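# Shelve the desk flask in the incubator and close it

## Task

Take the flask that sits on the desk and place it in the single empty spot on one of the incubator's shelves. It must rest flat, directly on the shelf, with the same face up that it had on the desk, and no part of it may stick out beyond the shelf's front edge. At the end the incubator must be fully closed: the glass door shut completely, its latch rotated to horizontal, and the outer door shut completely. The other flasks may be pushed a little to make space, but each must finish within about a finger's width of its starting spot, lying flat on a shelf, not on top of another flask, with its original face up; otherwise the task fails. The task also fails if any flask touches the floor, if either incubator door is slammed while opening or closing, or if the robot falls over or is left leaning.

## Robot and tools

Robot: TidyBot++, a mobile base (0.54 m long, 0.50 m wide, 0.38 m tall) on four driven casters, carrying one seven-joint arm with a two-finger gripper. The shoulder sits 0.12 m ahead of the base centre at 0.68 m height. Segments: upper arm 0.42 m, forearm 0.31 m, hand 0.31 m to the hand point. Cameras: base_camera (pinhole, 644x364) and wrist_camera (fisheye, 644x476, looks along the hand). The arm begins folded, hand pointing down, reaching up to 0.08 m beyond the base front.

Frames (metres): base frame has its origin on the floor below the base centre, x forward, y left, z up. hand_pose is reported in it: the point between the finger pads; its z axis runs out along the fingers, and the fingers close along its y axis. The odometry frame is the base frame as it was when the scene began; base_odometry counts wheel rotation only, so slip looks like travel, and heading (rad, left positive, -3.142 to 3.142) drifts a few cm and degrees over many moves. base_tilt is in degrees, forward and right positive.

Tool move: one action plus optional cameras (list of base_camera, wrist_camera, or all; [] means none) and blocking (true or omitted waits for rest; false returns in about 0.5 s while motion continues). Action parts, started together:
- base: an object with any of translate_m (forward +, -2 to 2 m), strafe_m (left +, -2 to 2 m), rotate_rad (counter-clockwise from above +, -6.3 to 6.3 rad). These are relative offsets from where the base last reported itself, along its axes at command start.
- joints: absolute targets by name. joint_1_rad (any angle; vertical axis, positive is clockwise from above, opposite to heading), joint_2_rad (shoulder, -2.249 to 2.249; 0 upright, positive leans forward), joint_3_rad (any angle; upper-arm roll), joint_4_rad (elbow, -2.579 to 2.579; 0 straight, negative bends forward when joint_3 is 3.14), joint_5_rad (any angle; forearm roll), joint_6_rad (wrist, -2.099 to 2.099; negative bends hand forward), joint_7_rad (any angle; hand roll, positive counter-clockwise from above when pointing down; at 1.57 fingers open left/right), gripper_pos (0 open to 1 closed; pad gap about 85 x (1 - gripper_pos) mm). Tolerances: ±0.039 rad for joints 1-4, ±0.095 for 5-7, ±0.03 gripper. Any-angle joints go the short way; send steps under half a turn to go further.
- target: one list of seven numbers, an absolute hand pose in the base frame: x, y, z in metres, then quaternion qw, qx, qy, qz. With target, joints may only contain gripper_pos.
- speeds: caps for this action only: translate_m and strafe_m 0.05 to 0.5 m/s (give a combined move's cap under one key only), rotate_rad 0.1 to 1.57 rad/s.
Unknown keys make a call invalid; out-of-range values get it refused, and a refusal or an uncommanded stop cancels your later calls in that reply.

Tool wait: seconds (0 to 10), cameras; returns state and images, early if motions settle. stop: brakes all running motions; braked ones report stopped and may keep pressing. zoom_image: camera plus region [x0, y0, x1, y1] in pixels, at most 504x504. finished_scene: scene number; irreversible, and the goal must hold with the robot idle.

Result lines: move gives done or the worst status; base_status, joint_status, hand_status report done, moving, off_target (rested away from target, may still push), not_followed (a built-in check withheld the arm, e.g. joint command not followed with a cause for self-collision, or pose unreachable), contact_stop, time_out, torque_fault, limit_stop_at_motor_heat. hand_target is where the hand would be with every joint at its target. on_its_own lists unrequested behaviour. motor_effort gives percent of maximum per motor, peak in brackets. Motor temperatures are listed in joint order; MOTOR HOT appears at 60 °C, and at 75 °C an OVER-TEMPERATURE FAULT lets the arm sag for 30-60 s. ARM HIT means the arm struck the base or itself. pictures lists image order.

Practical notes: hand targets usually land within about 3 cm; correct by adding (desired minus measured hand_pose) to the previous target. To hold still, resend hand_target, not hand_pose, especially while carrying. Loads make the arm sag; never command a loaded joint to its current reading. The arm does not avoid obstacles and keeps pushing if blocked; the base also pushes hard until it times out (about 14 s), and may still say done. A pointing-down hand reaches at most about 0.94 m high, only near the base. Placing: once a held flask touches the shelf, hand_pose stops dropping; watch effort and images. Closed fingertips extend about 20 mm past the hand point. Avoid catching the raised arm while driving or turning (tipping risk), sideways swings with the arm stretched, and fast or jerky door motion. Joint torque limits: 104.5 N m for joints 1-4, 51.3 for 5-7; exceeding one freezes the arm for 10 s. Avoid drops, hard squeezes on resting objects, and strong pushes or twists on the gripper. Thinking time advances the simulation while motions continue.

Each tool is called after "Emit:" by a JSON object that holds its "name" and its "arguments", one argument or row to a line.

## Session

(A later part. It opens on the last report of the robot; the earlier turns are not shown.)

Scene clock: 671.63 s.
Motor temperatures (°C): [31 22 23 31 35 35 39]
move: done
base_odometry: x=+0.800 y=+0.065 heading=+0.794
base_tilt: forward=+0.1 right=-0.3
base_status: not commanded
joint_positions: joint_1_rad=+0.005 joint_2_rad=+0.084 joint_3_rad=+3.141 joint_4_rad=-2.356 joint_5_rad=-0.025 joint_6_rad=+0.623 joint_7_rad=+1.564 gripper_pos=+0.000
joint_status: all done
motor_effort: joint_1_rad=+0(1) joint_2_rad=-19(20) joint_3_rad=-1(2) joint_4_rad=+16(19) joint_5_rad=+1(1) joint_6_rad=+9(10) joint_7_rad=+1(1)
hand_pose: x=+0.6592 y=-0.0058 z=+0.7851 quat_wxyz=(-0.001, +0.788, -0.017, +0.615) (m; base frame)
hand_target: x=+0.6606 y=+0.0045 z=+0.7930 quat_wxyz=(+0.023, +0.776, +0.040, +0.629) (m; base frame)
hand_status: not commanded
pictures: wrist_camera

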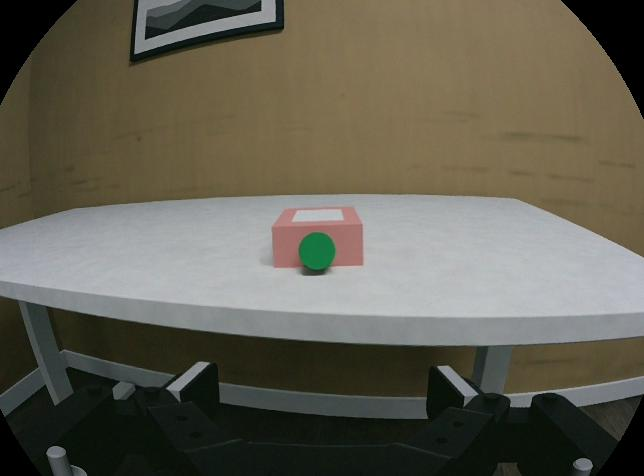

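Emit:
{"name": "move", "arguments": {
  "base": {"translate_m": 0.1, "strafe_m": 0.003},
  "speeds": {"translate_m": 0.1},
  "cameras": ["wrist_camera"]
}}

Scene clock: 695.37 s.
Motor temperatures (°C): [31 21 23 31 35 35 39]
move: done
base_odometry: x=+0.867 y=+0.139 heading=+0.794
base_tilt: forward=+0.1 right=-0.3
base_status: done
joint_positions: joint_1_rad=+0.005 joint_2_rad=+0.090 joint_3_rad=+3.141 joint_4_rad=-2.358 joint_5_rad=-0.025 joint_6_rad=+0.627 joint_7_rad=+1.564 gripper_pos=+0.000
joint_status: not commanded
motor_effort: joint_1_rad=+0(1) joint_2_rad=-19(22) joint_3_rad=+0(2) joint_4_rad=+17(18) joint_5_rad=+1(1) joint_6_rad=+9(9) joint_7_rad=+0(1)
hand_pose: x=+0.6592 y=-0.0058 z=+0.7816 quat_wxyz=(-0.001, +0.790, -0.017, +0.613) (m; base frame)
hand_target: x=+0.6606 y=+0.0045 z=+0.7930 quat_wxyz=(+0.023, +0.776, +0.040, +0.629) (m; base frame)
hand_status: not commanded
pictures: wrist_camera

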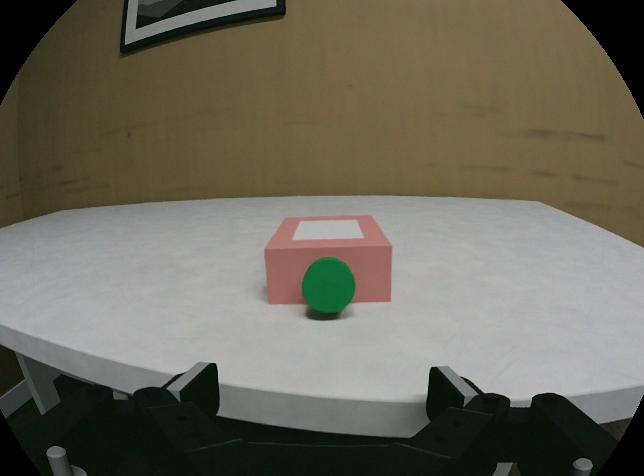

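Emit:
{"name": "move", "arguments": {
  "base": {"translate_m": 0.06, "strafe_m": -0.006},
  "speeds": {"translate_m": 0.08},
  "joints": {"joint_2_rad": 0.07},
  "cameras": ["wrist_camera"]
}}

Scene clock: 730.23 s.
Motor temperatures (°C): [31 21 23 31 35 35 39]
move: done
base_odometry: x=+0.914 y=+0.177 heading=+0.795
base_tilt: forward=+0.0 right=-0.3
base_status: done
joint_positions: joint_1_rad=+0.005 joint_2_rad=+0.080 joint_3_rad=+3.141 joint_4_rad=-2.360 joint_5_rad=-0.025 joint_6_rad=+0.628 joint_7_rad=+1.564 gripper_pos=+0.000
joint_status: all done
motor_effort: joint_1_rad=-1(2) joint_2_rad=-19(21) joint_3_rad=-1(2) joint_4_rad=+16(18) joint_5_rad=+0(1) joint_6_rad=+9(9) joint_7_rad=+0(1)
hand_pose: x=+0.6578 y=-0.0058 z=+0.7868 quat_wxyz=(-0.001, +0.787, -0.017, +0.617) (m; base frame)
hand_target: x=+0.6582 y=+0.0045 z=+0.8038 quat_wxyz=(+0.024, +0.770, +0.040, +0.637) (m; base frame)
hand_status: not commanded
pictures: wrist_camera

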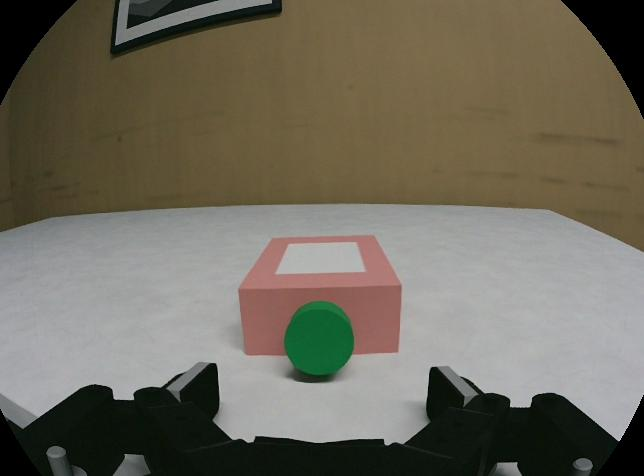

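Emit:
{"name": "move", "arguments": {
  "base": {"translate_m": 0.035},
  "speeds": {"translate_m": 0.05},
  "cameras": ["wrist_camera"]
}}

Scene clock: 736.20 s.
Motor temperatures (°C): [31 21 23 31 35 34 39]
move: done
base_odometry: x=+0.938 y=+0.202 heading=+0.794
base_tilt: forward=+0.0 right=-0.3
base_status: done
joint_positions: joint_1_rad=+0.005 joint_2_rad=+0.079 joint_3_rad=+3.141 joint_4_rad=-2.360 joint_5_rad=-0.025 joint_6_rad=+0.629 joint_7_rad=+1.564 gripper_pos=+0.000
joint_status: not commanded
motor_effort: joint_1_rad=-1(1) joint_2_rad=-19(22) joint_3_rad=-1(2) joint_4_rad=+16(17) joint_5_rad=+1(1) joint_6_rad=+9(9) joint_7_rad=+1(1)
hand_pose: x=+0.6577 y=-0.0058 z=+0.7872 quat_wxyz=(-0.001, +0.787, -0.017, +0.617) (m; base frame)
hand_target: x=+0.6582 y=+0.0045 z=+0.8038 quat_wxyz=(+0.024, +0.770, +0.040, +0.637) (m; base frame)
hand_status: not commanded
pictures: wrist_camera

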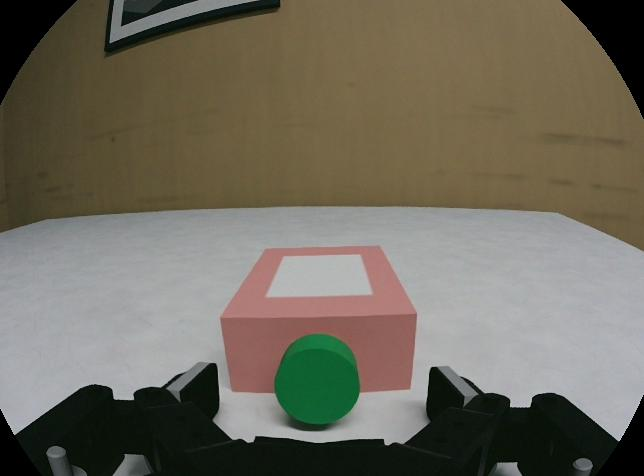

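Emit:
{"name": "move", "arguments": {
  "base": {"translate_m": 0.018, "strafe_m": 0.002},
  "speeds": {"translate_m": 0.05},
  "cameras": ["wrist_camera"]
}}

Scene clock: 743.47 s.
Motor temperatures (°C): [31 21 23 31 35 34 39]
move: done
base_odometry: x=+0.950 y=+0.217 heading=+0.794
base_tilt: forward=+0.0 right=-0.4
base_status: done
joint_positions: joint_1_rad=+0.005 joint_2_rad=+0.079 joint_3_rad=+3.141 joint_4_rad=-2.360 joint_5_rad=-0.025 joint_6_rad=+0.629 joint_7_rad=+1.564 gripper_pos=+0.000
joint_status: not commanded
motor_effort: joint_1_rad=+0(1) joint_2_rad=-19(22) joint_3_rad=-1(2) joint_4_rad=+17(17) joint_5_rad=+0(1) joint_6_rad=+9(9) joint_7_rad=+1(1)
hand_pose: x=+0.6576 y=-0.0058 z=+0.7875 quat_wxyz=(-0.001, +0.786, -0.017, +0.618) (m; base frame)
hand_target: x=+0.6582 y=+0.0045 z=+0.8038 quat_wxyz=(+0.024, +0.770, +0.040, +0.637) (m; base frame)
hand_status: not commanded
pictures: wrist_camera

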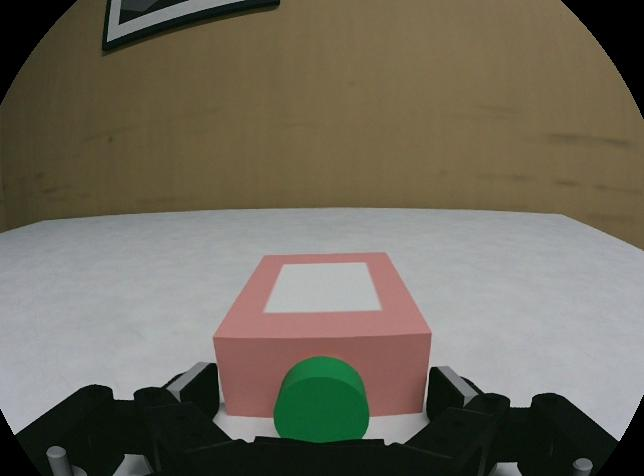

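Emit:
{"name": "move", "arguments": {
  "joints": {"gripper_pos": 0.4},
  "cameras": ["wrist_camera"]
}}

Emit:
{"name": "move", "arguments": {
  "joints": {"gripper_pos": 0.54},
  "cameras": ["wrist_camera"]
}}

Scene clock: 759.57 s.
Motor temperatures (°C): [31 21 23 31 35 34 39]
move: done
base_odometry: x=+0.950 y=+0.217 heading=+0.794
base_tilt: forward=+0.0 right=-0.3
base_status: not commanded
joint_positions: joint_1_rad=+0.005 joint_2_rad=+0.079 joint_3_rad=+3.141 joint_4_rad=-2.360 joint_5_rad=-0.024 joint_6_rad=+0.631 joint_7_rad=+1.564 gripper_pos=+0.400
joint_status: all done
motor_effort: joint_1_rad=+0(2) joint_2_rad=-19(19) joint_3_rad=-1(2) joint_4_rad=+17(17) joint_5_rad=+0(1) joint_6_rad=+9(9) joint_7_rad=+0(1)
hand_pose: x=+0.6578 y=-0.0058 z=+0.7881 quat_wxyz=(-0.001, +0.786, -0.017, +0.618) (m; base frame)
hand_target: x=+0.6582 y=+0.0045 z=+0.8038 quat_wxyz=(+0.024, +0.770, +0.040, +0.637) (m; base frame)
hand_status: not commanded
pictures: wrist_camera

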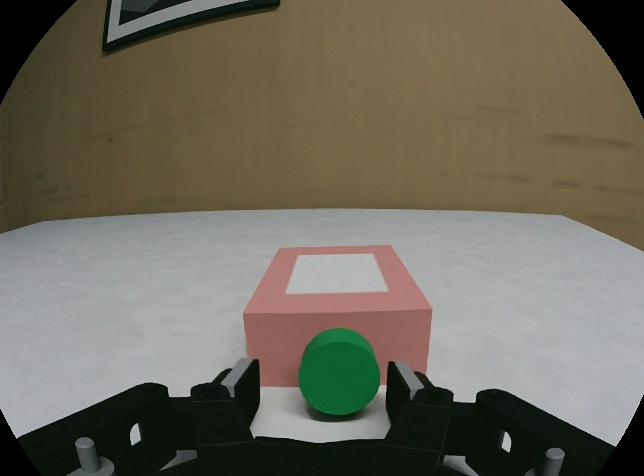

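Scene clock: 760.13 s.
Motor temperatures (°C): [31 21 23 31 35 34 39]
move: done
base_odometry: x=+0.950 y=+0.217 heading=+0.794
base_tilt: forward=+0.1 right=-0.4
base_status: not commanded
joint_positions: joint_1_rad=+0.005 joint_2_rad=+0.079 joint_3_rad=+3.141 joint_4_rad=-2.360 joint_5_rad=-0.024 joint_6_rad=+0.631 joint_7_rad=+1.564 gripper_pos=+0.540
joint_status: all done
motor_effort: joint_1_rad=+0(1) joint_2_rad=-19(19) joint_3_rad=-1(2) joint_4_rad=+16(17) joint_5_rad=+0(1) joint_6_rad=+9(9) joint_7_rad=+0(1)
hand_pose: x=+0.6578 y=-0.0058 z=+0.7881 quat_wxyz=(-0.001, +0.786, -0.017, +0.618) (m; base frame)
hand_target: x=+0.6582 y=+0.0045 z=+0.8038 quat_wxyz=(+0.024, +0.770, +0.040, +0.637) (m; base frame)
hand_status: not commanded
pictures: wrist_camera

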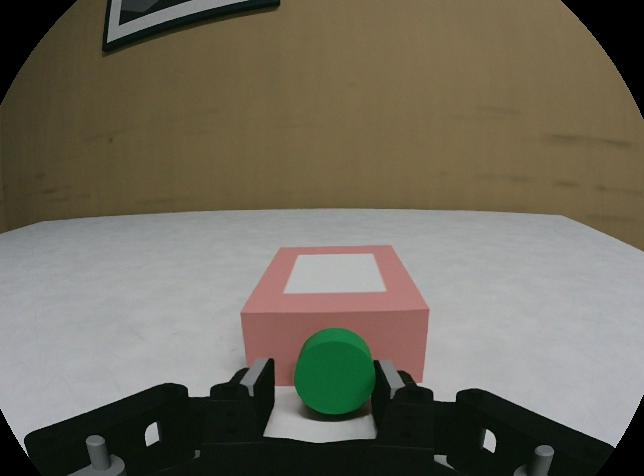

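Emit:
{"name": "move", "arguments": {
  "joints": {"gripper_pos": 0.6},
  "cameras": ["wrist_camera"]
}}

Emit:
{"name": "move", "arguments": {
  "joints": {"gripper_pos": 0.66},
  "cameras": ["wrist_camera"]
}}

Scene clock: 775.23 s.
Motor temperatures (°C): [31 21 23 31 35 34 39]
move: done
base_odometry: x=+0.950 y=+0.217 heading=+0.794
base_tilt: forward=+0.0 right=-0.3
base_status: not commanded
joint_positions: joint_1_rad=+0.005 joint_2_rad=+0.079 joint_3_rad=+3.141 joint_4_rad=-2.360 joint_5_rad=-0.024 joint_6_rad=+0.631 joint_7_rad=+1.564 gripper_pos=+0.600
joint_status: all done
motor_effort: joint_1_rad=+0(1) joint_2_rad=-19(19) joint_3_rad=-1(1) joint_4_rad=+16(16) joint_5_rad=+0(1) joint_6_rad=+9(9) joint_7_rad=+1(1)
hand_pose: x=+0.6578 y=-0.0058 z=+0.7881 quat_wxyz=(-0.001, +0.786, -0.017, +0.618) (m; base frame)
hand_target: x=+0.6582 y=+0.0045 z=+0.8038 quat_wxyz=(+0.024, +0.770, +0.040, +0.637) (m; base frame)
hand_status: not commanded
pictures: wrist_camera

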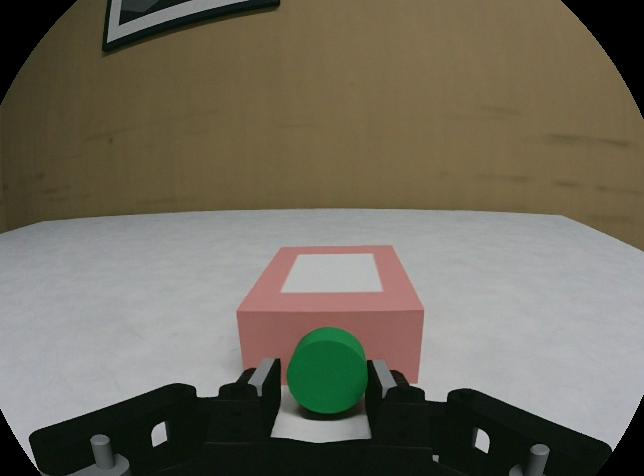

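Scene clock: 775.70 s.
Motor temperatures (°C): [31 21 23 31 35 34 39]
move: done
base_odometry: x=+0.950 y=+0.217 heading=+0.794
base_tilt: forward=+0.1 right=-0.3
base_status: not commanded
joint_positions: joint_1_rad=+0.005 joint_2_rad=+0.079 joint_3_rad=+3.141 joint_4_rad=-2.360 joint_5_rad=-0.024 joint_6_rad=+0.631 joint_7_rad=+1.564 gripper_pos=+0.657
joint_status: all done
motor_effort: joint_1_rad=+0(1) joint_2_rad=-19(19) joint_3_rad=-1(1) joint_4_rad=+16(16) joint_5_rad=+0(1) joint_6_rad=+8(9) joint_7_rad=+0(1)
hand_pose: x=+0.6578 y=-0.0058 z=+0.7882 quat_wxyz=(-0.001, +0.786, -0.017, +0.618) (m; base frame)
hand_target: x=+0.6582 y=+0.0045 z=+0.8038 quat_wxyz=(+0.024, +0.770, +0.040, +0.637) (m; base frame)
hand_status: not commanded
pictures: wrist_camera

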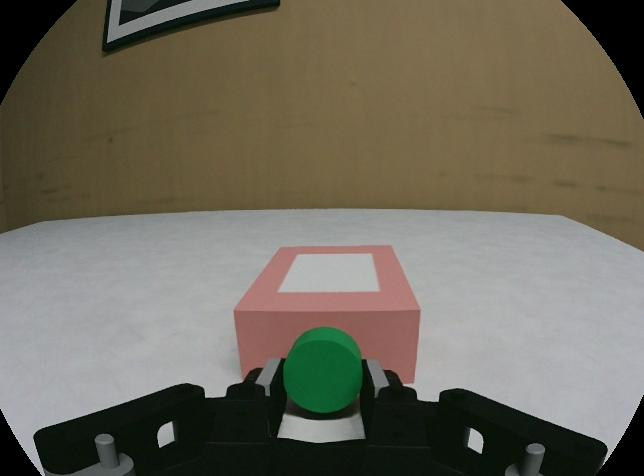

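Emit:
{"name": "move", "arguments": {
  "joints": {"gripper_pos": 0.8},
  "cameras": ["wrist_camera"]
}}

Scene clock: 780.90 s.
Motor temperatures (°C): [31 21 23 31 35 34 39]
move: off_target
base_odometry: x=+0.950 y=+0.217 heading=+0.794
base_tilt: forward=+0.0 right=-0.4
base_status: not commanded
joint_positions: joint_1_rad=+0.005 joint_2_rad=+0.079 joint_3_rad=+3.141 joint_4_rad=-2.360 joint_5_rad=-0.024 joint_6_rad=+0.632 joint_7_rad=+1.564 gripper_pos=+0.696
joint_status: gripper_pos off_target (ended at +0.696, target +0.800)
motor_effort: joint_1_rad=+0(1) joint_2_rad=-19(19) joint_3_rad=-1(1) joint_4_rad=+16(17) joint_5_rad=+0(1) joint_6_rad=+9(9) joint_7_rad=+1(1)
hand_pose: x=+0.6578 y=-0.0058 z=+0.7883 quat_wxyz=(-0.001, +0.785, -0.017, +0.619) (m; base frame)
hand_target: x=+0.6582 y=+0.0045 z=+0.8038 quat_wxyz=(+0.024, +0.770, +0.040, +0.637) (m; base frame)
hand_status: not commanded
pictures: wrist_camera

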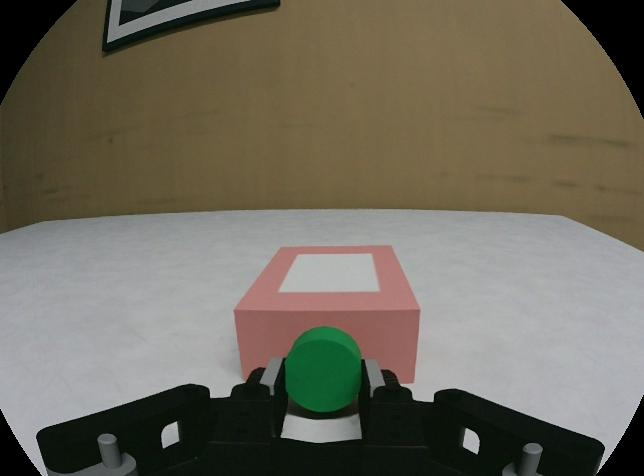

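Emit:
{"name": "move", "arguments": {
  "joints": {"gripper_pos": 0.9},
  "cameras": []
}}

Emit:
{"name": "move", "arguments": {
  "joints": {"joint_2_rad": 0.01},
  "cameras": ["wrist_camera"]
}}

Scene clock: 789.63 s.
Motor temperatures (°C): [31 21 23 31 35 34 39]
move: off_target
base_odometry: x=+0.950 y=+0.217 heading=+0.794
base_tilt: forward=+0.1 right=-0.3
base_status: not commanded
joint_positions: joint_1_rad=+0.005 joint_2_rad=+0.079 joint_3_rad=+3.141 joint_4_rad=-2.360 joint_5_rad=-0.024 joint_6_rad=+0.632 joint_7_rad=+1.564 gripper_pos=+0.696
joint_status: gripper_pos off_target (ended at +0.696, target +0.900)
motor_effort: joint_1_rad=+0(1) joint_2_rad=-19(19) joint_3_rad=-1(1) joint_4_rad=+16(17) joint_5_rad=+0(1) joint_6_rad=+9(9) joint_7_rad=+1(1)
hand_pose: x=+0.6578 y=-0.0058 z=+0.7883 quat_wxyz=(-0.001, +0.785, -0.017, +0.619) (m; base frame)
hand_target: x=+0.6582 y=+0.0045 z=+0.8038 quat_wxyz=(+0.024, +0.770, +0.040, +0.637) (m; base frame)
hand_status: not commanded
pictures: none
No camera images: "cameras" was empty.

Scene clock: 790.47 s.
Motor temperatures (°C): [31 21 23 31 35 34 39]
move: done
base_odometry: x=+0.950 y=+0.217 heading=+0.794
base_tilt: forward=+0.1 right=-0.3
base_status: not commanded
joint_positions: joint_1_rad=+0.005 joint_2_rad=+0.030 joint_3_rad=+3.141 joint_4_rad=-2.361 joint_5_rad=-0.024 joint_6_rad=+0.632 joint_7_rad=+1.564 gripper_pos=+0.696
joint_status: all done
motor_effort: joint_1_rad=+0(1) joint_2_rad=-18(21) joint_3_rad=-1(2) joint_4_rad=+18(18) joint_5_rad=+1(1) joint_6_rad=+10(10) joint_7_rad=+0(1)
hand_pose: x=+0.6517 y=-0.0058 z=+0.8137 quat_wxyz=(-0.001, +0.771, -0.017, +0.637) (m; base frame)
hand_target: x=+0.6499 y=+0.0045 z=+0.8360 quat_wxyz=(+0.025, +0.750, +0.039, +0.659) (m; base frame)
hand_status: not commanded
pictures: wrist_camera

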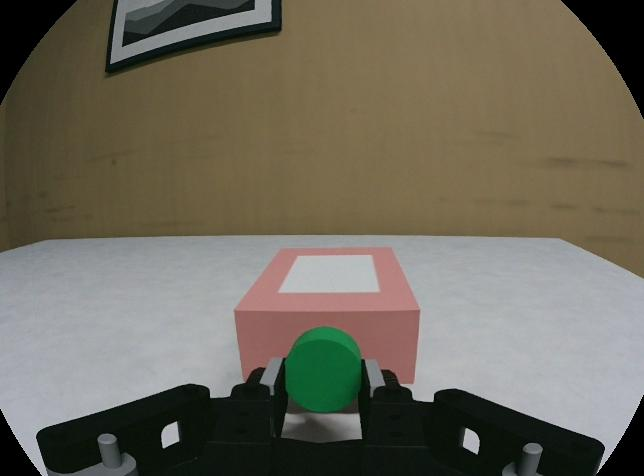

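Emit:
{"name": "move", "arguments": {
  "joints": {"joint_2_rad": -0.1, "joint_4_rad": -2.2, "joint_6_rad": 0.4},
  "cameras": []
}}

Emit:
{"name": "move", "arguments": {
  "joints": {"joint_2_rad": -0.18, "joint_4_rad": -1.87, "joint_6_rad": -0.14},
  "cameras": ["wrist_camera"]
}}

Scene clock: 801.80 s.
Motor temperatures (°C): [31 21 23 31 35 34 39]
move: done
base_odometry: x=+0.950 y=+0.217 heading=+0.794
base_tilt: forward=+0.0 right=-0.3
base_status: not commanded
joint_positions: joint_1_rad=+0.005 joint_2_rad=-0.083 joint_3_rad=+3.141 joint_4_rad=-2.217 joint_5_rad=-0.024 joint_6_rad=+0.448 joint_7_rad=+1.564 gripper_pos=+0.696
joint_status: all done
motor_effort: joint_1_rad=+0(1) joint_2_rad=-17(20) joint_3_rad=-1(2) joint_4_rad=+21(21) joint_5_rad=+0(1) joint_6_rad=+10(11) joint_7_rad=+1(1)
hand_pose: x=+0.6592 y=-0.0046 z=+0.8978 quat_wxyz=(-0.004, +0.746, -0.016, +0.665) (m; base frame)
hand_target: x=+0.6570 y=+0.0023 z=+0.9016 quat_wxyz=(+0.029, +0.750, +0.038, +0.659) (m; base frame)
hand_status: not commanded
pictures: none
No camera images: "cameras" was empty.

Scene clock: 803.60 s.
Motor temperatures (°C): [31 21 23 31 35 34 39]
move: done
base_odometry: x=+0.950 y=+0.217 heading=+0.794
base_tilt: forward=+0.1 right=-0.4
base_status: not commanded
joint_positions: joint_1_rad=+0.005 joint_2_rad=-0.159 joint_3_rad=+3.141 joint_4_rad=-1.891 joint_5_rad=-0.024 joint_6_rad=-0.090 joint_7_rad=+1.564 gripper_pos=+0.696
joint_status: all done
motor_effort: joint_1_rad=+0(1) joint_2_rad=-17(19) joint_3_rad=-1(2) joint_4_rad=+23(23) joint_5_rad=+0(1) joint_6_rad=+10(11) joint_7_rad=+0(1)
hand_pose: x=+0.6641 y=-0.0007 z=+0.9692 quat_wxyz=(-0.009, +0.790, -0.014, +0.613) (m; base frame)
hand_target: x=+0.6567 y=-0.0026 z=+0.9786 quat_wxyz=(+0.033, +0.792, +0.036, +0.609) (m; base frame)
hand_status: not commanded
pictures: wrist_camera

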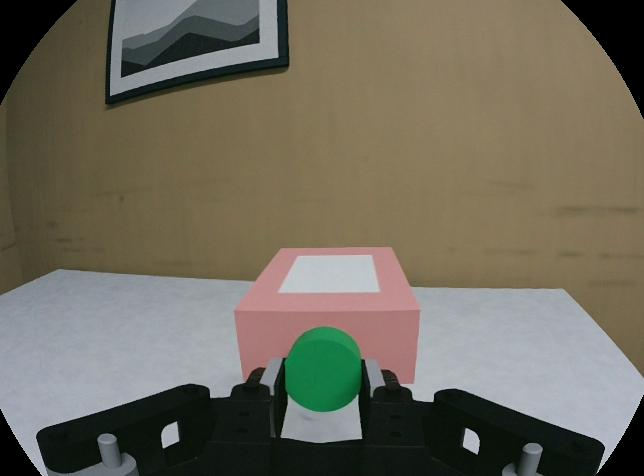

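Emit:
{"name": "move", "arguments": {
  "base": {"translate_m": -0.5},
  "speeds": {"translate_m": 0.25},
  "cameras": []
}}

Emit:
{"name": "move", "arguments": {
  "base": {"strafe_m": 0.4},
  "speeds": {"strafe_m": 0.25},
  "cameras": ["wrist_camera"]
}}

Emit:
{"name": "move", "arguments": {
  "base": {"rotate_rad": -0.9},
  "speeds": {"rotate_rad": 0.4},
  "cameras": ["wrist_camera"]
}}

Scene clock: 825.73 s.
Motor temperatures (°C): [31 21 23 31 35 34 39]
move: done
base_odometry: x=+0.599 y=-0.140 heading=+0.794
base_tilt: forward=+0.0 right=-0.3
base_status: done
joint_positions: joint_1_rad=+0.005 joint_2_rad=-0.172 joint_3_rad=+3.141 joint_4_rad=-1.890 joint_5_rad=-0.024 joint_6_rad=-0.096 joint_7_rad=+1.564 gripper_pos=+0.696
joint_status: not commanded
motor_effort: joint_1_rad=+0(2) joint_2_rad=-16(21) joint_3_rad=-1(3) joint_4_rad=+23(24) joint_5_rad=+0(1) joint_6_rad=+10(10) joint_7_rad=+1(1)
hand_pose: x=+0.6602 y=-0.0006 z=+0.9749 quat_wxyz=(-0.009, +0.788, -0.013, +0.616) (m; base frame)
hand_target: x=+0.6567 y=-0.0026 z=+0.9786 quat_wxyz=(+0.033, +0.792, +0.036, +0.609) (m; base frame)
hand_status: not commanded
pictures: none
No camera images: "cameras" was empty.

Scene clock: 828.07 s.
Motor temperatures (°C): [31 21 23 31 35 34 39]
move: done
base_odometry: x=+0.314 y=+0.140 heading=+0.794
base_tilt: forward=+0.1 right=-0.4
base_status: done
joint_positions: joint_1_rad=+0.005 joint_2_rad=-0.172 joint_3_rad=+3.141 joint_4_rad=-1.890 joint_5_rad=-0.024 joint_6_rad=-0.096 joint_7_rad=+1.564 gripper_pos=+0.696
joint_status: not commanded
motor_effort: joint_1_rad=+0(3) joint_2_rad=-16(18) joint_3_rad=-1(4) joint_4_rad=+23(24) joint_5_rad=+0(1) joint_6_rad=+10(10) joint_7_rad=+1(1)
hand_pose: x=+0.6601 y=-0.0004 z=+0.9749 quat_wxyz=(-0.009, +0.788, -0.013, +0.616) (m; base frame)
hand_target: x=+0.6567 y=-0.0026 z=+0.9786 quat_wxyz=(+0.033, +0.792, +0.036, +0.609) (m; base frame)
hand_status: not commanded
pictures: wrist_camera

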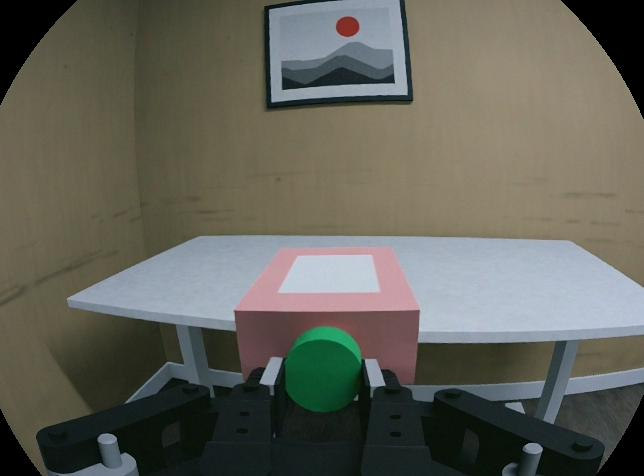

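Scene clock: 830.90 s.
Motor temperatures (°C): [31 21 23 31 35 34 39]
move: done
base_odometry: x=+0.314 y=+0.140 heading=-0.105
base_tilt: forward=+0.0 right=-0.2
base_status: done
joint_positions: joint_1_rad=+0.006 joint_2_rad=-0.172 joint_3_rad=+3.142 joint_4_rad=-1.890 joint_5_rad=-0.024 joint_6_rad=-0.096 joint_7_rad=+1.564 gripper_pos=+0.696
joint_status: not commanded
motor_effort: joint_1_rad=-1(3) joint_2_rad=-16(17) joint_3_rad=+0(3) joint_4_rad=+22(24) joint_5_rad=+0(1) joint_6_rad=+10(10) joint_7_rad=+1(1)
hand_pose: x=+0.6601 y=-0.0009 z=+0.9749 quat_wxyz=(-0.009, +0.788, -0.014, +0.616) (m; base frame)
hand_target: x=+0.6567 y=-0.0026 z=+0.9786 quat_wxyz=(+0.033, +0.792, +0.036, +0.609) (m; base frame)
hand_status: not commanded
pictures: wrist_camera

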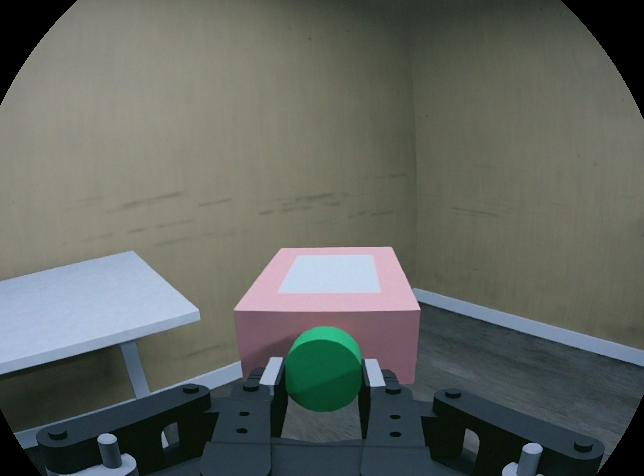

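Emit:
{"name": "move", "arguments": {
  "base": {"rotate_rad": -0.36},
  "speeds": {"rotate_rad": 0.4},
  "cameras": ["wrist_camera"]
}}

Emit:
{"name": "move", "arguments": {
  "base": {"rotate_rad": -0.37},
  "speeds": {"rotate_rad": 0.4}
}}

Scene clock: 839.23 s.
Motor temperatures (°C): [31 21 23 31 35 34 39]
move: done
base_odometry: x=+0.314 y=+0.140 heading=-0.465
base_tilt: forward=+0.0 right=-0.3
base_status: done
joint_positions: joint_1_rad=+0.005 joint_2_rad=-0.172 joint_3_rad=+3.141 joint_4_rad=-1.890 joint_5_rad=-0.024 joint_6_rad=-0.096 joint_7_rad=+1.564 gripper_pos=+0.696
joint_status: not commanded
motor_effort: joint_1_rad=+0(2) joint_2_rad=-16(17) joint_3_rad=+0(3) joint_4_rad=+23(23) joint_5_rad=+0(1) joint_6_rad=+10(10) joint_7_rad=+0(1)
hand_pose: x=+0.6601 y=-0.0006 z=+0.9749 quat_wxyz=(-0.009, +0.788, -0.013, +0.616) (m; base frame)
hand_target: x=+0.6567 y=-0.0026 z=+0.9786 quat_wxyz=(+0.033, +0.792, +0.036, +0.609) (m; base frame)
hand_status: not commanded
pictures: wrist_camera

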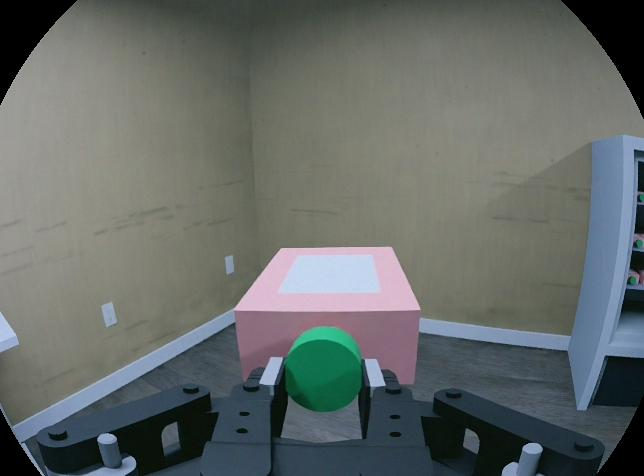

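Scene clock: 840.70 s.
Motor temperatures (°C): [31 21 23 31 35 34 39]
move: done
base_odometry: x=+0.314 y=+0.140 heading=-0.835
base_tilt: forward=+0.0 right=-0.3
base_status: done
joint_positions: joint_1_rad=+0.005 joint_2_rad=-0.172 joint_3_rad=+3.141 joint_4_rad=-1.890 joint_5_rad=-0.024 joint_6_rad=-0.096 joint_7_rad=+1.564 gripper_pos=+0.696
joint_status: not commanded
motor_effort: joint_1_rad=-1(3) joint_2_rad=-16(17) joint_3_rad=+0(3) joint_4_rad=+23(23) joint_5_rad=+0(1) joint_6_rad=+10(10) joint_7_rad=+1(1)
hand_pose: x=+0.6601 y=-0.0002 z=+0.9749 quat_wxyz=(-0.009, +0.788, -0.013, +0.616) (m; base frame)
hand_target: x=+0.6567 y=-0.0026 z=+0.9786 quat_wxyz=(+0.033, +0.792, +0.036, +0.609) (m; base frame)
hand_status: not commanded
pictures: base_camera, wrist_camera

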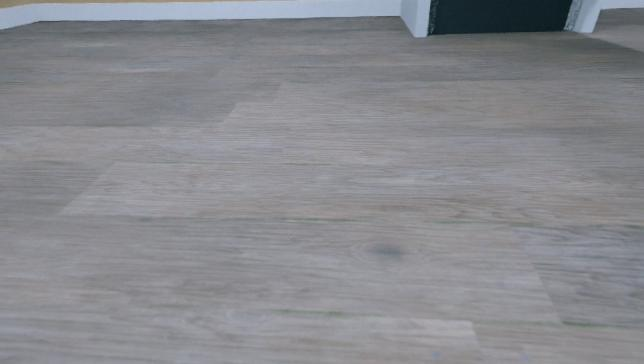

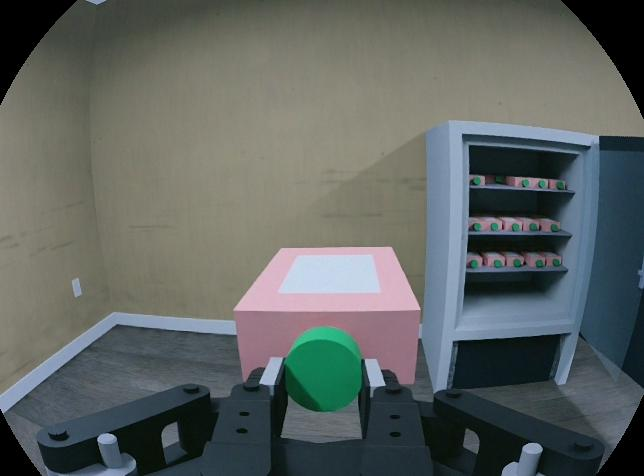

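Emit:
{"name": "move", "arguments": {
  "base": {"strafe_m": -0.85},
  "speeds": {"strafe_m": 0.25}
}}

Scene clock: 857.40 s.
Motor temperatures (°C): [31 21 23 31 35 34 39]
move: done
base_odometry: x=-0.316 y=-0.430 heading=-0.836
base_tilt: forward=+0.1 right=-0.3
base_status: done
joint_positions: joint_1_rad=+0.005 joint_2_rad=-0.172 joint_3_rad=+3.142 joint_4_rad=-1.890 joint_5_rad=-0.024 joint_6_rad=-0.096 joint_7_rad=+1.564 gripper_pos=+0.696
joint_status: not commanded
motor_effort: joint_1_rad=-1(2) joint_2_rad=-16(17) joint_3_rad=-1(3) joint_4_rad=+23(24) joint_5_rad=+0(1) joint_6_rad=+10(10) joint_7_rad=+1(1)
hand_pose: x=+0.6601 y=-0.0006 z=+0.9749 quat_wxyz=(-0.009, +0.788, -0.013, +0.616) (m; base frame)
hand_target: x=+0.6567 y=-0.0026 z=+0.9786 quat_wxyz=(+0.033, +0.792, +0.036, +0.609) (m; base frame)
hand_status: not commanded
pictures: base_camera, wrist_camera

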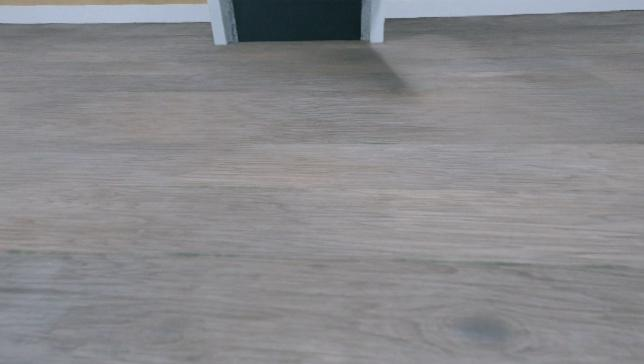

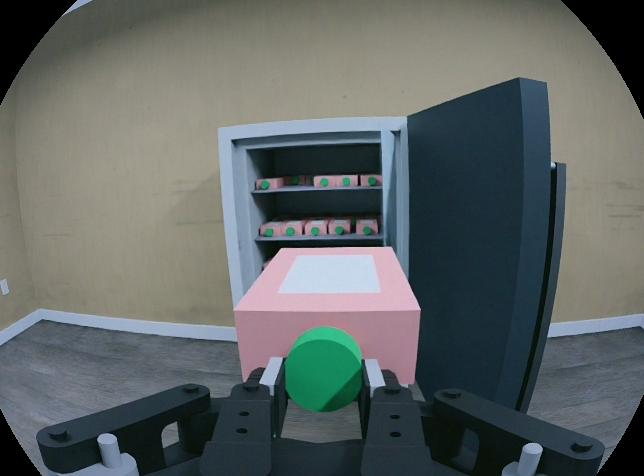

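Emit:
{"name": "zoom_image", "arguments": {
  "camera": "wrist_camera",
  "region": [200, 70, 420, 250]
}}

Emit:
{"name": "zoom_image", "arguments": {
  "camera": "wrist_camera",
  "region": [380, 60, 620, 440]
}}

Scaled by 2.291.

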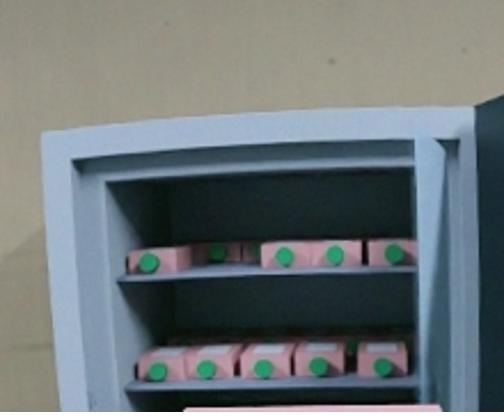

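Scaled by 1.326.

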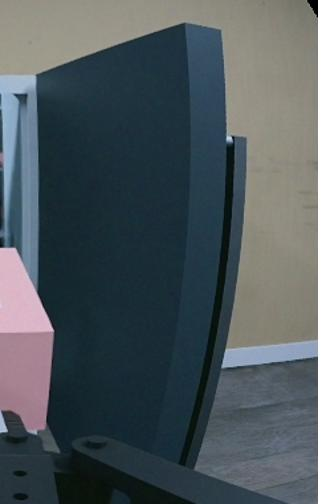

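Emit:
{"name": "move", "arguments": {
  "base": {"translate_m": 0.5},
  "speeds": {"translate_m": 0.25},
  "joints": {"joint_2_rad": -0.22, "joint_4_rad": -1.75, "joint_6_rad": -0.30}
}}

Scene clock: 936.87 s.
Motor temperatures (°C): [31 21 23 31 35 34 39]
move: done
base_odometry: x=+0.019 y=-0.801 heading=-0.836
base_tilt: forward=+0.0 right=-0.3
base_status: done
joint_positions: joint_1_rad=+0.005 joint_2_rad=-0.201 joint_3_rad=+3.142 joint_4_rad=-1.768 joint_5_rad=-0.024 joint_6_rad=-0.253 joint_7_rad=+1.564 gripper_pos=+0.696
joint_status: all done
motor_effort: joint_1_rad=+0(2) joint_2_rad=-16(20) joint_3_rad=-1(2) joint_4_rad=+23(25) joint_5_rad=+0(1) joint_6_rad=+10(11) joint_7_rad=+1(1)
hand_pose: x=+0.6510 y=+0.0007 z=+1.0185 quat_wxyz=(-0.010, +0.789, -0.012, +0.614) (m; base frame)
hand_target: x=+0.6422 y=-0.0040 z=+1.0255 quat_wxyz=(+0.035, +0.792, +0.034, +0.609) (m; base frame)
hand_status: not commanded
pictures: base_camera, wrist_camera

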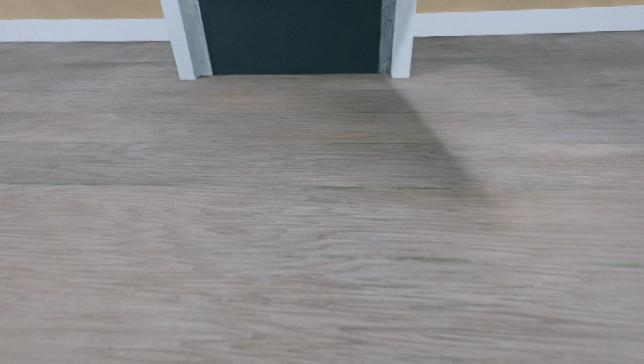

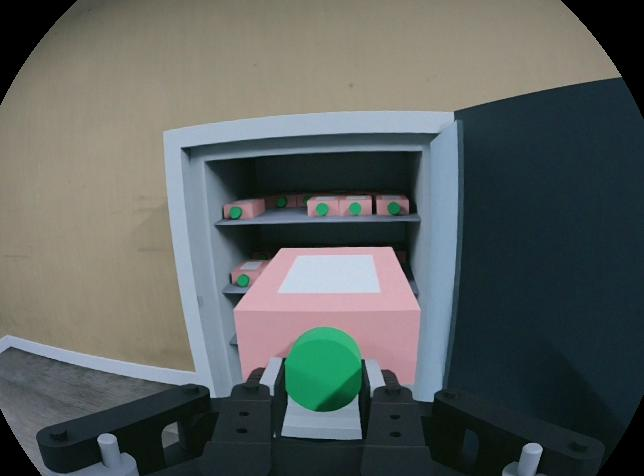

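Emit:
{"name": "zoom_image", "arguments": {
  "camera": "wrist_camera",
  "region": [200, 140, 440, 260]
}}

Scaled by 2.100.

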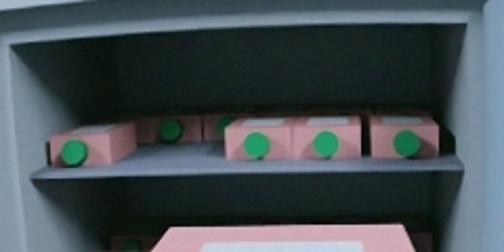

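Emit:
{"name": "move", "arguments": {
  "base": {"translate_m": 0.35, "strafe_m": 0.05},
  "speeds": {"translate_m": 0.2}
}}

Scene clock: 990.17 s.
Motor temperatures (°C): [31 21 23 31 35 34 39]
move: done
base_odometry: x=+0.291 y=-1.028 heading=-0.836
base_tilt: forward=+0.1 right=-0.3
base_status: done
joint_positions: joint_1_rad=+0.005 joint_2_rad=-0.207 joint_3_rad=+3.142 joint_4_rad=-1.768 joint_5_rad=-0.024 joint_6_rad=-0.255 joint_7_rad=+1.564 gripper_pos=+0.696
joint_status: not commanded
motor_effort: joint_1_rad=+0(1) joint_2_rad=-15(19) joint_3_rad=-1(1) joint_4_rad=+23(24) joint_5_rad=+0(1) joint_6_rad=+10(10) joint_7_rad=+0(1)
hand_pose: x=+0.6488 y=+0.0007 z=+1.0212 quat_wxyz=(-0.010, +0.788, -0.012, +0.615) (m; base frame)
hand_target: x=+0.6422 y=-0.0040 z=+1.0255 quat_wxyz=(+0.035, +0.792, +0.034, +0.609) (m; base frame)
hand_status: not commanded
pictures: base_camera, wrist_camera

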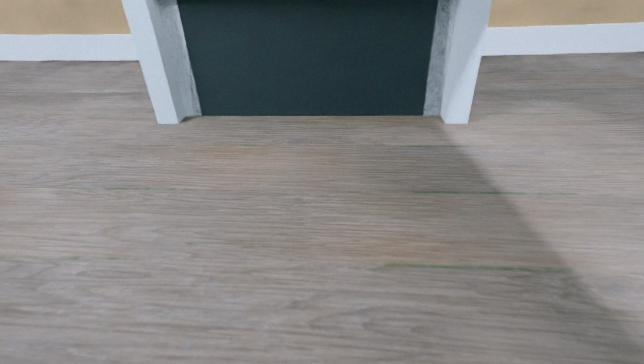

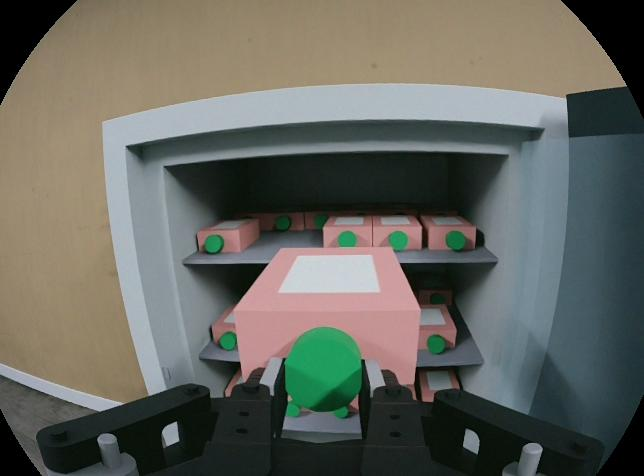

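Emit:
{"name": "move", "arguments": {
  "base": {"translate_m": 0.2, "strafe_m": 0.055},
  "speeds": {"translate_m": 0.15}
}}

Scene clock: 1016.53 s.
Motor temperatures (°C): [31 21 23 31 35 34 39]
move: time_out
base_odometry: x=+0.463 y=-1.138 heading=-0.836
base_tilt: forward=+0.1 right=-0.4
base_status: translate_m time_out (by the wheels' count: +0.197 of +0.200); strafe_m time_out (by the wheels' count: +0.054 of +0.055)
joint_positions: joint_1_rad=+0.005 joint_2_rad=-0.207 joint_3_rad=+3.141 joint_4_rad=-1.766 joint_5_rad=-0.024 joint_6_rad=-0.258 joint_7_rad=+1.564 gripper_pos=+0.696
joint_status: not commanded
motor_effort: joint_1_rad=+0(3) joint_2_rad=-15(21) joint_3_rad=-1(5) joint_4_rad=+23(25) joint_5_rad=+0(1) joint_6_rad=+10(11) joint_7_rad=+0(1)
hand_pose: x=+0.6488 y=+0.0010 z=+1.0212 quat_wxyz=(-0.010, +0.789, -0.012, +0.615) (m; base frame)
hand_target: x=+0.6422 y=-0.0040 z=+1.0255 quat_wxyz=(+0.035, +0.792, +0.034, +0.609) (m; base frame)
hand_status: not commanded
pictures: base_camera, wrist_camera

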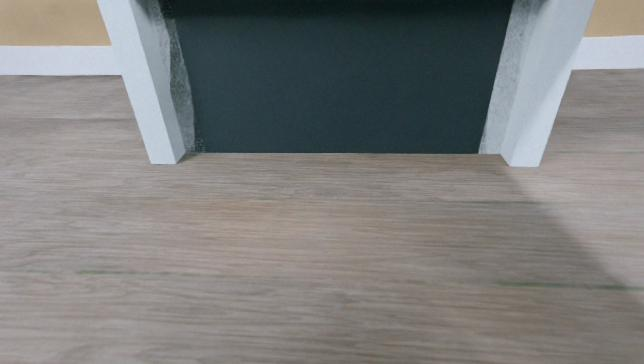

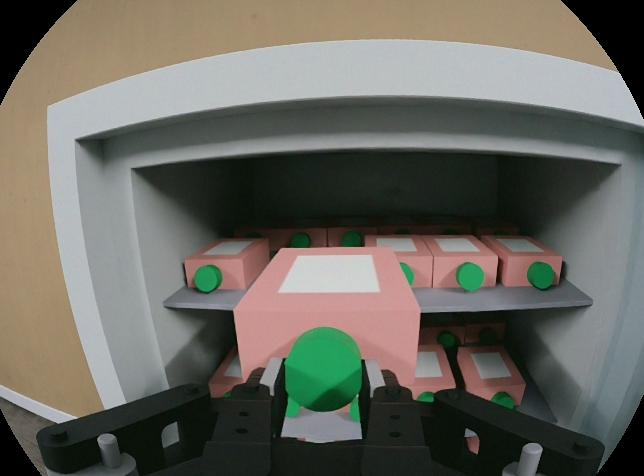

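Emit:
{"name": "move", "arguments": {
  "base": {"translate_m": 0.1, "strafe_m": 0.018},
  "speeds": {"translate_m": 0.1}
}}

Scene clock: 1042.00 s.
Motor temperatures (°C): [31 21 23 31 35 34 39]
move: time_out
base_odometry: x=+0.462 y=-1.138 heading=-0.837
base_tilt: forward=+0.0 right=-0.4
base_status: translate_m time_out (by the wheels' count: -0.001 of +0.100); strafe_m time_out (by the wheels' count: -0.001 of +0.018)
joint_positions: joint_1_rad=+0.005 joint_2_rad=-0.207 joint_3_rad=+3.141 joint_4_rad=-1.765 joint_5_rad=-0.024 joint_6_rad=-0.261 joint_7_rad=+1.564 gripper_pos=+0.696
joint_status: not commanded
motor_effort: joint_1_rad=-1(4) joint_2_rad=-15(31) joint_3_rad=-1(5) joint_4_rad=+23(26) joint_5_rad=+0(1) joint_6_rad=+10(11) joint_7_rad=+1(1)
hand_pose: x=+0.6485 y=+0.0007 z=+1.0211 quat_wxyz=(-0.010, +0.789, -0.012, +0.614) (m; base frame)
hand_target: x=+0.6422 y=-0.0040 z=+1.0255 quat_wxyz=(+0.035, +0.792, +0.034, +0.609) (m; base frame)
hand_status: not commanded
pictures: base_camera, wrist_camera

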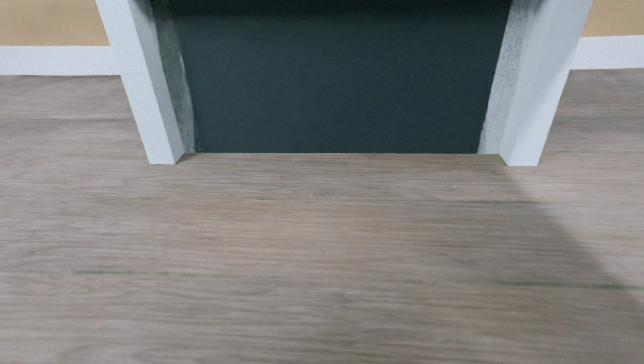

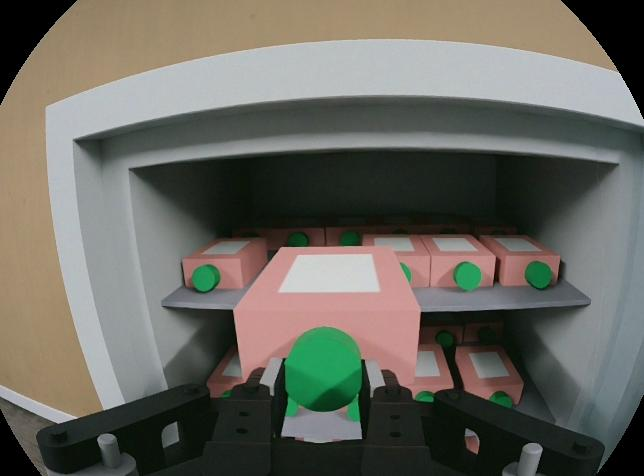

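Emit:
{"name": "zoom_image", "arguments": {
  "camera": "wrist_camera",
  "region": [40, 60, 400, 330]
}}

Emit:
{"name": "zoom_image", "arguments": {
  "camera": "wrist_camera",
  "region": [400, 60, 644, 476]
}}

Scaled by 1.400.

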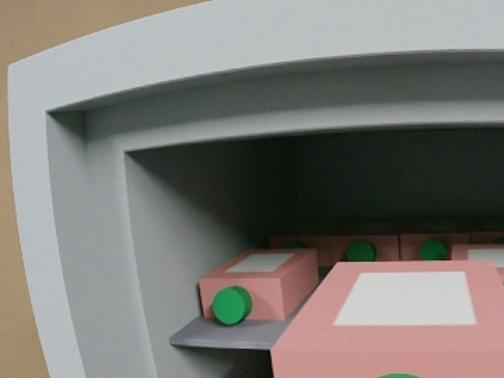

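Scaled by 1.212.

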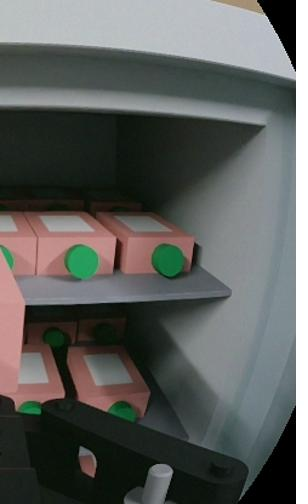

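Emit:
{"name": "move", "arguments": {
  "base": {"strafe_m": 0.02},
  "speeds": {"strafe_m": 0.1},
  "cameras": ["wrist_camera"]
}}

Scene clock: 1101.90 s.
Motor temperatures (°C): [31 21 23 31 35 34 39]
move: done
base_odometry: x=+0.477 y=-1.125 heading=-0.838
base_tilt: forward=+0.0 right=-0.3
base_status: done
joint_positions: joint_1_rad=+0.004 joint_2_rad=-0.207 joint_3_rad=+3.139 joint_4_rad=-1.765 joint_5_rad=-0.024 joint_6_rad=-0.261 joint_7_rad=+1.564 gripper_pos=+0.696
joint_status: not commanded
motor_effort: joint_1_rad=+0(3) joint_2_rad=-15(16) joint_3_rad=+0(4) joint_4_rad=+23(24) joint_5_rad=+0(1) joint_6_rad=+10(10) joint_7_rad=+0(1)
hand_pose: x=+0.6485 y=+0.0027 z=+1.0211 quat_wxyz=(-0.011, +0.789, -0.010, +0.614) (m; base frame)
hand_target: x=+0.6422 y=-0.0040 z=+1.0255 quat_wxyz=(+0.035, +0.792, +0.034, +0.609) (m; base frame)
hand_status: not commanded
pictures: wrist_camera

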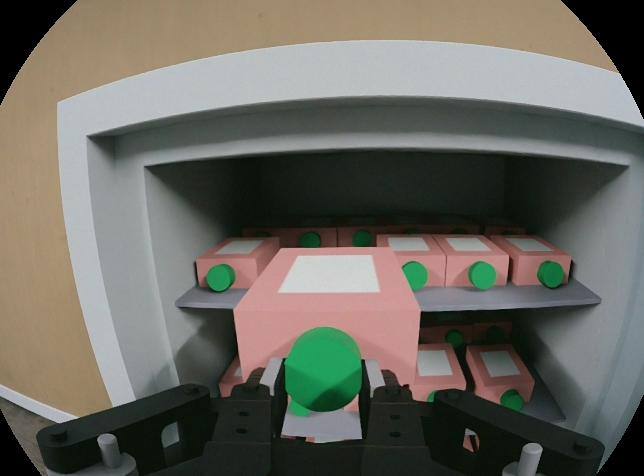

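Emit:
{"name": "move", "arguments": {
  "base": {"translate_m": -0.3},
  "speeds": {"translate_m": 0.2},
  "cameras": ["wrist_camera"]
}}

Emit:
{"name": "move", "arguments": {
  "joints": {"joint_1_rad": 0.5},
  "cameras": ["wrist_camera"]
}}

Scene clock: 1127.20 s.
Motor temperatures (°C): [31 21 23 31 35 34 39]
move: done
base_odometry: x=+0.276 y=-0.902 heading=-0.838
base_tilt: forward=+0.0 right=-0.3
base_status: done
joint_positions: joint_1_rad=+0.004 joint_2_rad=-0.214 joint_3_rad=+3.139 joint_4_rad=-1.765 joint_5_rad=-0.024 joint_6_rad=-0.261 joint_7_rad=+1.564 gripper_pos=+0.696
joint_status: not commanded
motor_effort: joint_1_rad=+0(1) joint_2_rad=-15(19) joint_3_rad=+0(2) joint_4_rad=+23(24) joint_5_rad=+0(1) joint_6_rad=+10(10) joint_7_rad=+1(1)
hand_pose: x=+0.6463 y=+0.0028 z=+1.0245 quat_wxyz=(-0.011, +0.787, -0.010, +0.617) (m; base frame)
hand_target: x=+0.6422 y=-0.0040 z=+1.0255 quat_wxyz=(+0.035, +0.792, +0.034, +0.609) (m; base frame)
hand_status: not commanded
pictures: wrist_camera

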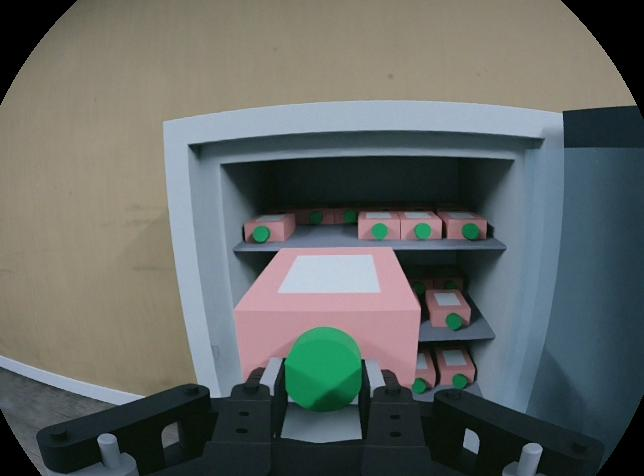

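Scene clock: 1128.97 s.
Motor temperatures (°C): [31 21 23 31 35 34 39]
move: done
base_odometry: x=+0.276 y=-0.902 heading=-0.837
base_tilt: forward=+0.1 right=-0.4
base_status: not commanded
joint_positions: joint_1_rad=+0.491 joint_2_rad=-0.214 joint_3_rad=+3.140 joint_4_rad=-1.765 joint_5_rad=-0.024 joint_6_rad=-0.262 joint_7_rad=+1.567 gripper_pos=+0.698
joint_status: all done
motor_effort: joint_1_rad=-1(6) joint_2_rad=-15(17) joint_3_rad=+0(6) joint_4_rad=+23(24) joint_5_rad=+0(2) joint_6_rad=+10(11) joint_7_rad=+1(1)
hand_pose: x=+0.5856 y=-0.2450 z=+1.0245 quat_wxyz=(+0.139, +0.762, -0.199, +0.601) (m; base frame)
hand_target: x=+0.5774 y=-0.2521 z=+1.0255 quat_wxyz=(+0.183, +0.776, -0.161, +0.582) (m; base frame)
hand_status: not commanded
pictures: wrist_camera

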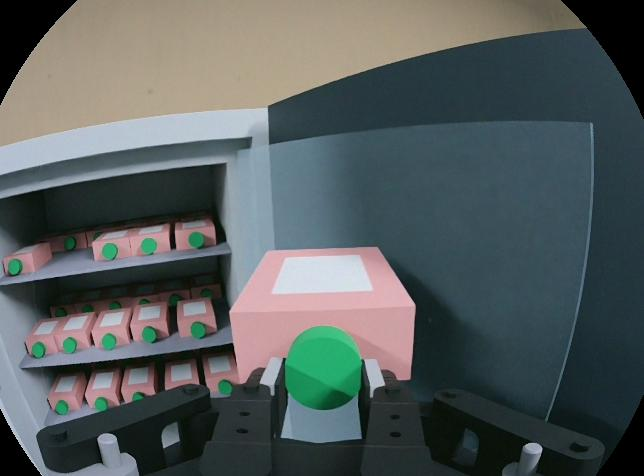

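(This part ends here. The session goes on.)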